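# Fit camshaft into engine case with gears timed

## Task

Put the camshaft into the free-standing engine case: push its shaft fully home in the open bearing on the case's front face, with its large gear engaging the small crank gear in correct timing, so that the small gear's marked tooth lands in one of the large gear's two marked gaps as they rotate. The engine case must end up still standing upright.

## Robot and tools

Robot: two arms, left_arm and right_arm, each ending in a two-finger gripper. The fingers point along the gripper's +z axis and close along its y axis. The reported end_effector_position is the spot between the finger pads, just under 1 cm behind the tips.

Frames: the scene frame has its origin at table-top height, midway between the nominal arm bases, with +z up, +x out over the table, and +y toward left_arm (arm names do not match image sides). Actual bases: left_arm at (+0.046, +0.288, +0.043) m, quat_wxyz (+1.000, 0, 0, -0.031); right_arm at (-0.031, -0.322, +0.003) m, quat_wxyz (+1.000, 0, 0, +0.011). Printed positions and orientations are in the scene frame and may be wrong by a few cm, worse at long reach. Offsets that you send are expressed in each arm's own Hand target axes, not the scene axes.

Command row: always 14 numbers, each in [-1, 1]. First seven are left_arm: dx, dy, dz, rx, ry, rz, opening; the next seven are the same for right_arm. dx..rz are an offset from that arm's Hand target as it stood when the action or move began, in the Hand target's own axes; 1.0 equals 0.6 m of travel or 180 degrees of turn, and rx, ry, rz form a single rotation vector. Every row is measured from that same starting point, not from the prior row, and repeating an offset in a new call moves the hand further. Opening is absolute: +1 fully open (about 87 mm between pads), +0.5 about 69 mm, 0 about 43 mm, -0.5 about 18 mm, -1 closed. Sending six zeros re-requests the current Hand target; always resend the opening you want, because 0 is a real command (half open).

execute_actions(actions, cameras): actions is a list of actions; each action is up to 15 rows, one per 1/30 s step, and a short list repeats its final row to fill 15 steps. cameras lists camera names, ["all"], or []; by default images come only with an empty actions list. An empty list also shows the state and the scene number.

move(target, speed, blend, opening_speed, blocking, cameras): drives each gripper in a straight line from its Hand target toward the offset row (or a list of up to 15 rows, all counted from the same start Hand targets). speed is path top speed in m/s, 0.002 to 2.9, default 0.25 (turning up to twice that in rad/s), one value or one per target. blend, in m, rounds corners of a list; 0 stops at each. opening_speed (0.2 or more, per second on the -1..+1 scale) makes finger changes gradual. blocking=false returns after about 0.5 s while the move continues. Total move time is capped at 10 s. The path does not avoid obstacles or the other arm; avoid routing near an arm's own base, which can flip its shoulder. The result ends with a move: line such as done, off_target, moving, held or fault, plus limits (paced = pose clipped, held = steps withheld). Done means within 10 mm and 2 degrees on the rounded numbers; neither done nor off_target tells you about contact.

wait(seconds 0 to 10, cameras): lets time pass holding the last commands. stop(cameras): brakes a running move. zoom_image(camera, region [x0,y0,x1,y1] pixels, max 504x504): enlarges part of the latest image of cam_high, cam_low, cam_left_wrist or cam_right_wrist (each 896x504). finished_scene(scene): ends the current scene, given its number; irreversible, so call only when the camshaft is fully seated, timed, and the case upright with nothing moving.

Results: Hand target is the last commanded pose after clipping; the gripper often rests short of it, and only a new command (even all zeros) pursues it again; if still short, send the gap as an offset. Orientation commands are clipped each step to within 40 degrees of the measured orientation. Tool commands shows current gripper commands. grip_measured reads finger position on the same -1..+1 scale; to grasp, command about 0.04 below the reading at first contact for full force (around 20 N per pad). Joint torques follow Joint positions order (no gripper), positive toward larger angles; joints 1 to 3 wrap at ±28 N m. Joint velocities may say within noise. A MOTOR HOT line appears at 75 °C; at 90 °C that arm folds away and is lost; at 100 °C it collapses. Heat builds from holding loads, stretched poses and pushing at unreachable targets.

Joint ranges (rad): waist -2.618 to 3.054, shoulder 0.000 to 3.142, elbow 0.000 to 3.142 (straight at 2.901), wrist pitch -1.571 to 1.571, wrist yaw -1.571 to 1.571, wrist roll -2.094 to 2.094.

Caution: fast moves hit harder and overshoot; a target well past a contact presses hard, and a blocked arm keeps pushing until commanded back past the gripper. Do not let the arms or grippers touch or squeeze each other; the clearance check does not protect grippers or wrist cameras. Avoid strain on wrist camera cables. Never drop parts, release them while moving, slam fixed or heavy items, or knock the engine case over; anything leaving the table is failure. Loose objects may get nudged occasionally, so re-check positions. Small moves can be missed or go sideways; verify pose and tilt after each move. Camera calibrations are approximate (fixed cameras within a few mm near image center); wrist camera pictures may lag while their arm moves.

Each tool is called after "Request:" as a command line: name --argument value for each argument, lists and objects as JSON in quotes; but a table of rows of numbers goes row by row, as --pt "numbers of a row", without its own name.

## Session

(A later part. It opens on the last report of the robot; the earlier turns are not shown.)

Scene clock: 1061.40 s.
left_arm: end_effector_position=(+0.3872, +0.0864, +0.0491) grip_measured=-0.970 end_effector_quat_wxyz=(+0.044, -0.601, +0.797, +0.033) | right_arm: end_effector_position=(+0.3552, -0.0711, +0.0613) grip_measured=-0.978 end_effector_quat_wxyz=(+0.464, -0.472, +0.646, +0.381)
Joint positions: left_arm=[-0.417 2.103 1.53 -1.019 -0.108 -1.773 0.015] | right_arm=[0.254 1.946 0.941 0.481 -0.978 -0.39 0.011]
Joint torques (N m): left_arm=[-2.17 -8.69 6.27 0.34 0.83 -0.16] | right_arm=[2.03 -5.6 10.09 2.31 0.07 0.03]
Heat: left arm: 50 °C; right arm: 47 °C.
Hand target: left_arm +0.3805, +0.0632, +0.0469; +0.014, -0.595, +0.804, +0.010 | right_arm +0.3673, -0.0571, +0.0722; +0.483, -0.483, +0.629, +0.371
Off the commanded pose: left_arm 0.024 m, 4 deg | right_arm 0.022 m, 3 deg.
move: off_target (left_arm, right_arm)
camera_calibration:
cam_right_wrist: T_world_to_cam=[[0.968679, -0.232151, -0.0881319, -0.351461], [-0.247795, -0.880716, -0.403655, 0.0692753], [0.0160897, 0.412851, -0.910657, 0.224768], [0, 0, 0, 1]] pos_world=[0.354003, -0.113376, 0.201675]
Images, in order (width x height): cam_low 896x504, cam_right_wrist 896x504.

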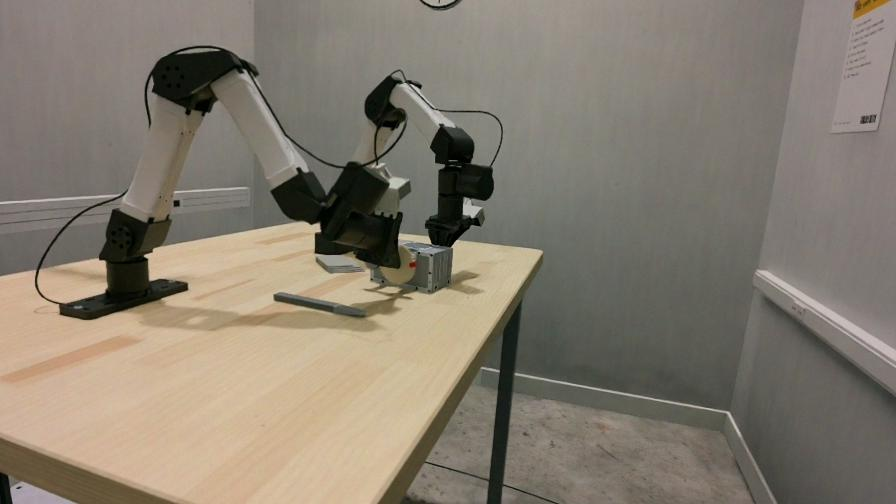

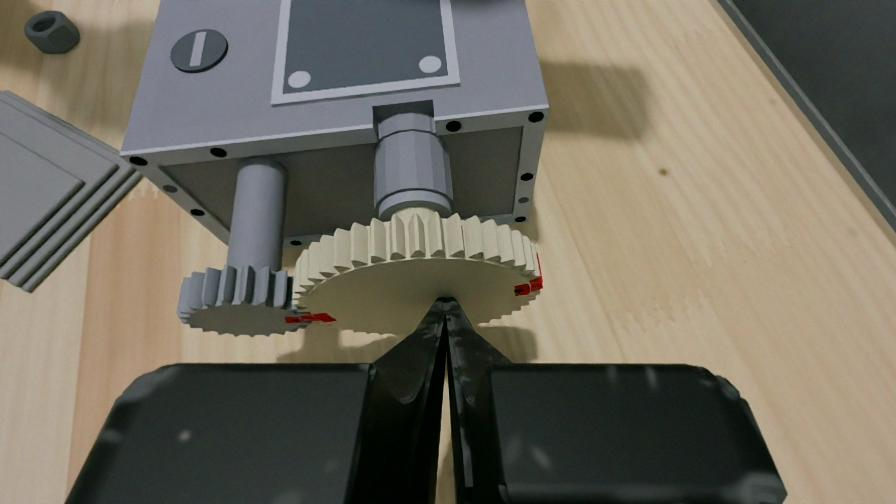

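Request:
move --pt "0 0 0 0 0 0 -1 0.0053 0.0125 -0.03 0 0 0 -1" --pt "0 0 0 0 0 0 -1 -0.0052 0.0125 0.02 0 0 0 -1" --speed 0.06 --cameras '["cam_right_wrist","cam_low"]'

Request:
zoom_image --camera "cam_right_wrist" --region '[190, 150, 560, 350]'

Scene clock: 1073.97 s.
left_arm: end_effector_position=(+0.3872, +0.0864, +0.0491) grip_measured=-0.970 end_effector_quat_wxyz=(+0.044, -0.601, +0.797, +0.033) | right_arm: end_effector_position=(+0.3524, -0.0705, +0.0556) grip_measured=-0.978 end_effector_quat_wxyz=(+0.455, -0.459, +0.663, +0.378)
Joint positions: left_arm=[-0.417 2.103 1.53 -1.019 -0.108 -1.773 0.015] | right_arm=[0.265 1.943 0.926 0.482 -0.943 -0.36 0.011]
Joint torques (N m): left_arm=[-2.15 -8.68 6.3 0.29 0.81 -0.15] | right_arm=[4.18 -5.56 10.51 2.68 0.06 0.04]
Heat: left arm: 50 °C; right arm: 49 °C.
Hand target: left_arm +0.3805, +0.0632, +0.0469; +0.014, -0.595, +0.804, +0.010 | right_arm +0.3633, -0.0433, +0.0720; +0.483, -0.483, +0.629, +0.371
Off the commanded pose: left_arm 0.024 m, 4 deg | right_arm 0.034 m, 6 deg.
move: off_target (left_arm, right_arm)
camera_calibration:
cam_right_wrist: T_world_to_cam=[[0.958163, -0.260883, -0.117745, -0.345746], [-0.286204, -0.87806, -0.383533, 0.0793897], [-0.00333044, 0.401186, -0.91599, 0.225589], [0, 0, 0, 1]] pos_world=[0.354754, -0.110993, 0.196376]
Images, in order (width x height): cam_low 896x504, cam_right_wrist 896x504.

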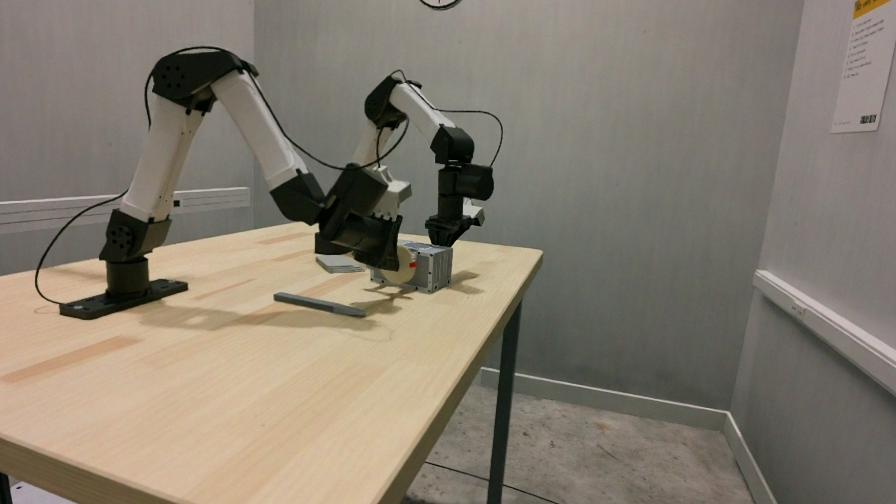

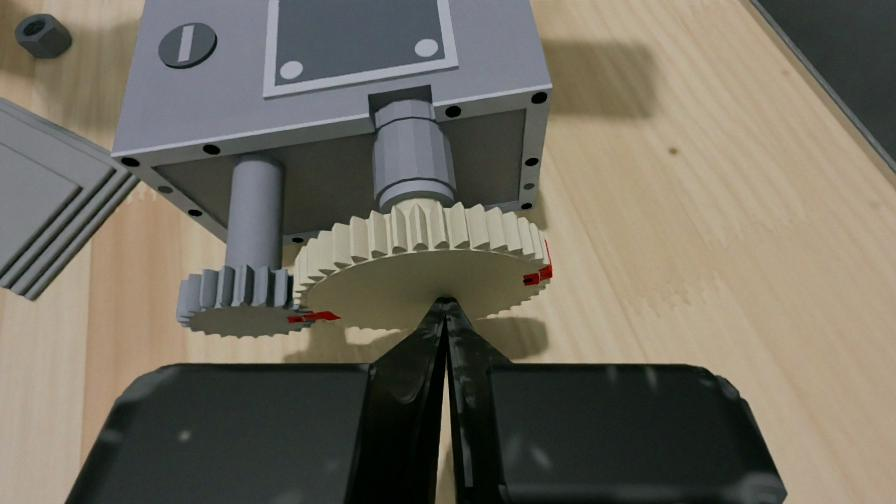

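Scaled by 1.362 from the camera's 896x504 image, which has a finer 1280x720 frame.

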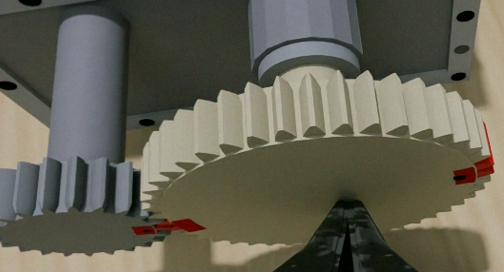

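Request:
move --target '[0,0,0,0,0,0,-1,-0.0457,0,-0.2028,0,0,0,-1]' --speed 0.12

Request:
move --pt "-0.09 0 0 0 0 0 -1 0 0 0 0 0 0 -1" --pt "-0.09 0 -0.15 0 0 0 -1 0 0 0 0 0 0 -1" --speed 0.12 --blend '[0.02,0]' --cameras '["all"]'

Request:
zoom_image --camera "cam_right_wrist" --region '[200, 50, 560, 250]'

Request:
zoom_image --camera "cam_low" --region '[350, 215, 450, 295]'

Request:
zoom_image --camera "cam_high" --region '[420, 220, 500, 300]'

Scene clock: 1087.27 s.
left_arm: end_effector_position=(+0.3872, +0.0864, +0.0491) grip_measured=-0.970 end_effector_quat_wxyz=(+0.044, -0.601, +0.797, +0.033) | right_arm: end_effector_position=(+0.3285, -0.1508, +0.1109) grip_measured=-0.978 end_effector_quat_wxyz=(+0.466, -0.471, +0.647, +0.377)
Joint positions: left_arm=[-0.417 2.103 1.53 -1.019 -0.108 -1.773 0.015] | right_arm=[0.04 1.684 0.913 0.022 -1.143 -0.652 0.011]
Joint torques (N m): left_arm=[-2.17 -8.57 6.42 0.31 0.77 -0.17] | right_arm=[-0.38 -7.01 9.83 1.53 -0.46 -0.11]
Heat: left arm: 51 °C; right arm: 49 °C.
Hand target: left_arm +0.3805, +0.0632, +0.0469; +0.014, -0.595, +0.804, +0.010 | right_arm +0.3347, -0.1499, +0.1300; +0.483, -0.483, +0.629, +0.370
Off the commanded pose: left_arm 0.024 m, 4 deg | right_arm 0.020 m, 3 deg.
move: off_target (left_arm, right_arm)

Scene clock: 1089.27 s.
left_arm: end_effector_position=(+0.3959, +0.1164, +0.1252) grip_measured=-0.970 end_effector_quat_wxyz=(+0.014, -0.601, +0.799, +0.025) | right_arm: end_effector_position=(+0.3283, -0.1508, +0.1109) grip_measured=-0.978 end_effector_quat_wxyz=(+0.465, -0.472, +0.647, +0.377)
Joint positions: left_arm=[-0.31 2.04 1.737 -1.296 -0.05 -1.662 0.015] | right_arm=[0.04 1.684 0.913 0.021 -1.144 -0.653 0.011]
Joint torques (N m): left_arm=[-0.25 -10.95 8.01 -0.03 0.22 0] | right_arm=[-0.38 -7.01 9.83 1.55 -0.46 -0.11]
Heat: left arm: 51 °C; right arm: 49 °C.
Hand target: left_arm +0.3954, +0.1118, +0.1385; +0.013, -0.595, +0.804, +0.011 | right_arm +0.3347, -0.1498, +0.1301; +0.483, -0.483, +0.629, +0.371
Off the commanded pose: left_arm 0.014 m, 2 deg | right_arm 0.020 m, 3 deg.
move: off_target (left_arm, right_arm)
camera_calibration:
cam_left_wrist: T_world_to_cam=[[0.963038, -0.268512, -0.0214124, -0.352761], [-0.169652, -0.66637, 0.726064, 0.0764882], [-0.209226, -0.695595, -0.687293, 0.389051], [0, 0, 0, 1]] pos_world=[0.434098, 0.226871, 0.204304]
cam_right_wrist: T_world_to_cam=[[0.967627, -0.238517, -0.0825127, -0.340782], [-0.251345, -0.881008, -0.400812, 0.0132558], [0.022906, 0.408575, -0.912437, 0.3005], [0, 0, 0, 1]] pos_world=[0.326198, -0.192381, 0.251382]

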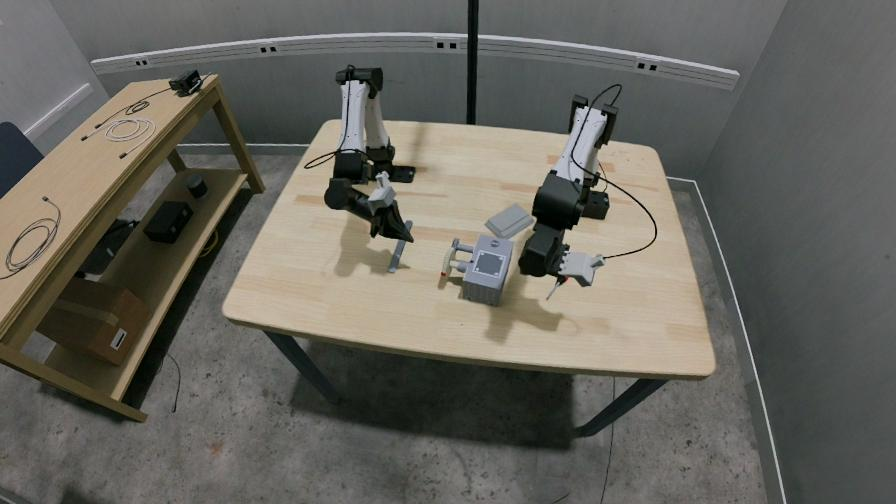

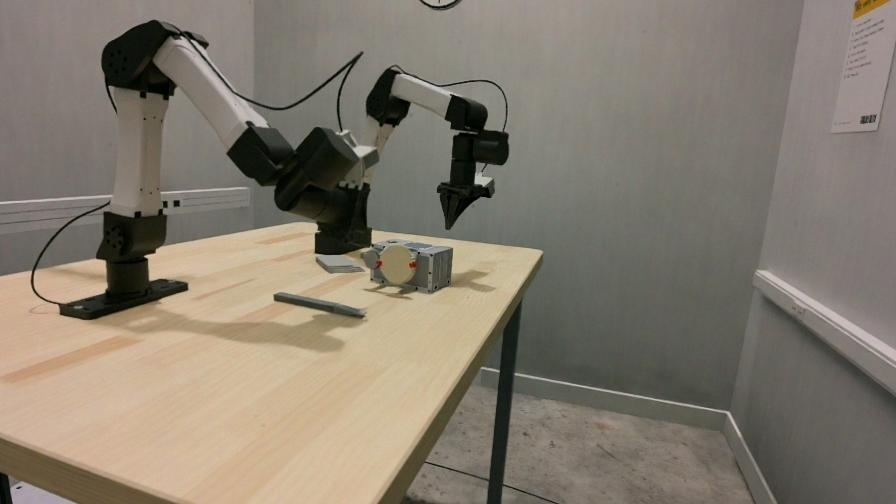

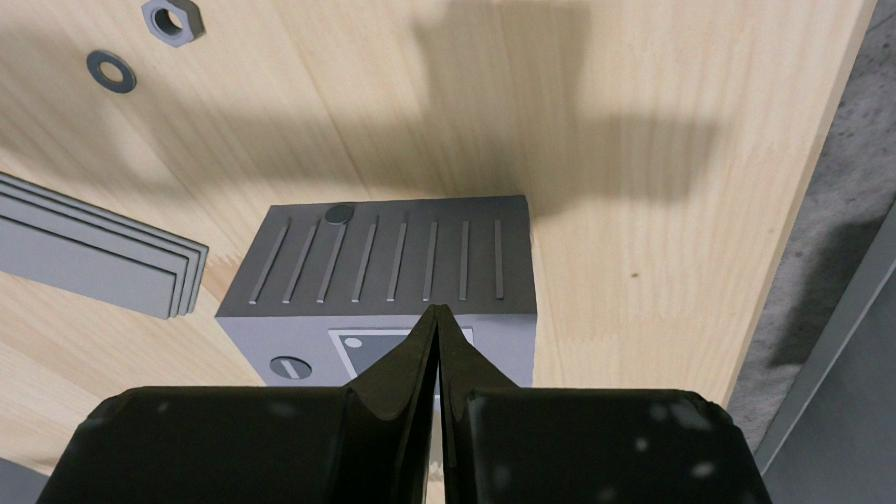

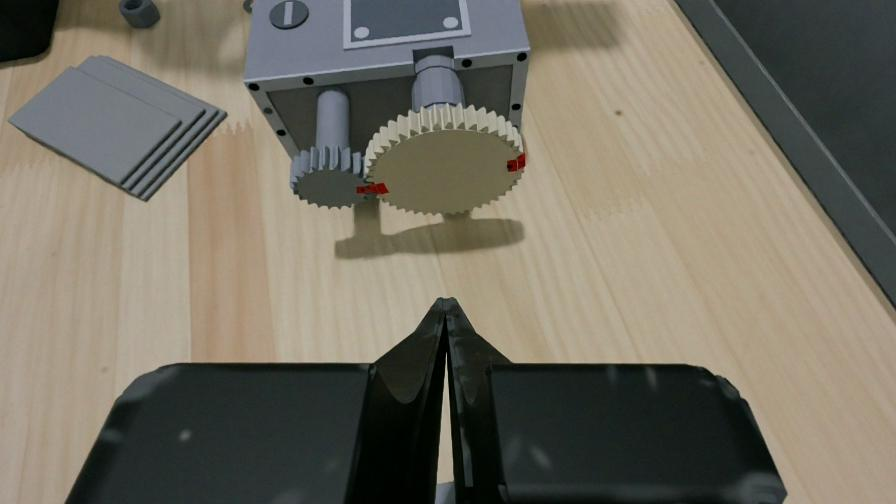

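Scaled by 1.400 from the camera's 896x504 image, which has a finer 1280x720 frame.

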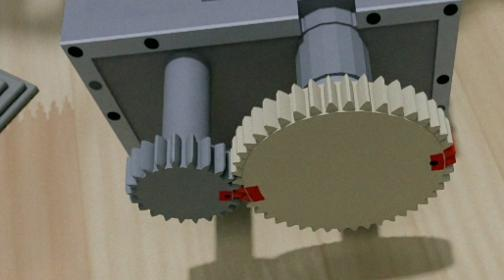

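Scaled by 5.040 from the camera's 896x504 image, which has a finer 1280x720 frame.

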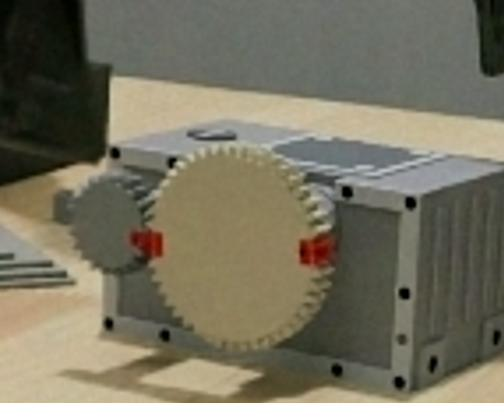

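Scaled by 6.300 from the camera's 896x504 image, which has a finer 1280x720 frame.

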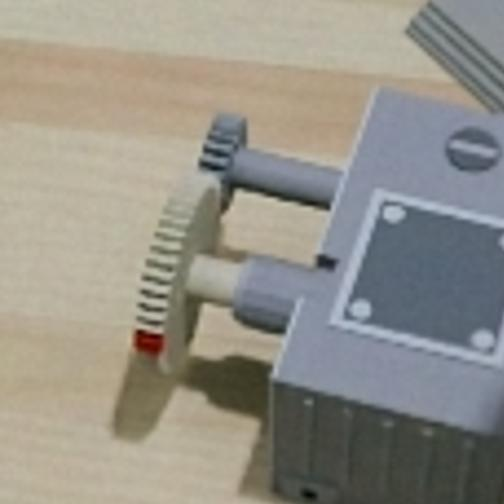

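Gears meshed and marks coincide; collar appears flush. Closer check.

Request:
zoom_image --camera "cam_right_wrist" --region '[330, 140, 430, 230]'

Request:
zoom_image --camera "cam_high" --region '[438, 230, 478, 285]'

Scaled by 5.040 from the camera's 896x504 image, which has a finer 1280x720 frame.

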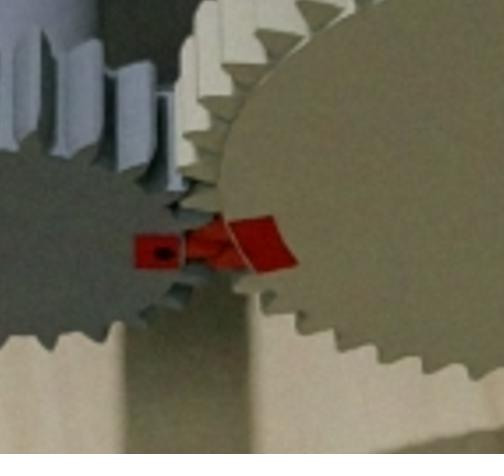

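Scaled by 9.164 from the camera's 896x504 image, which has a finer 1280x720 frame.

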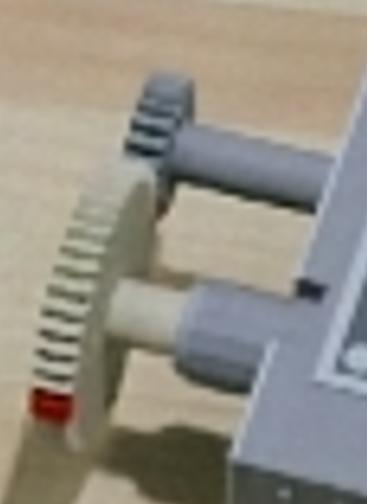

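Request:
finished_scene --scene 2

The scene is finished: the task was done.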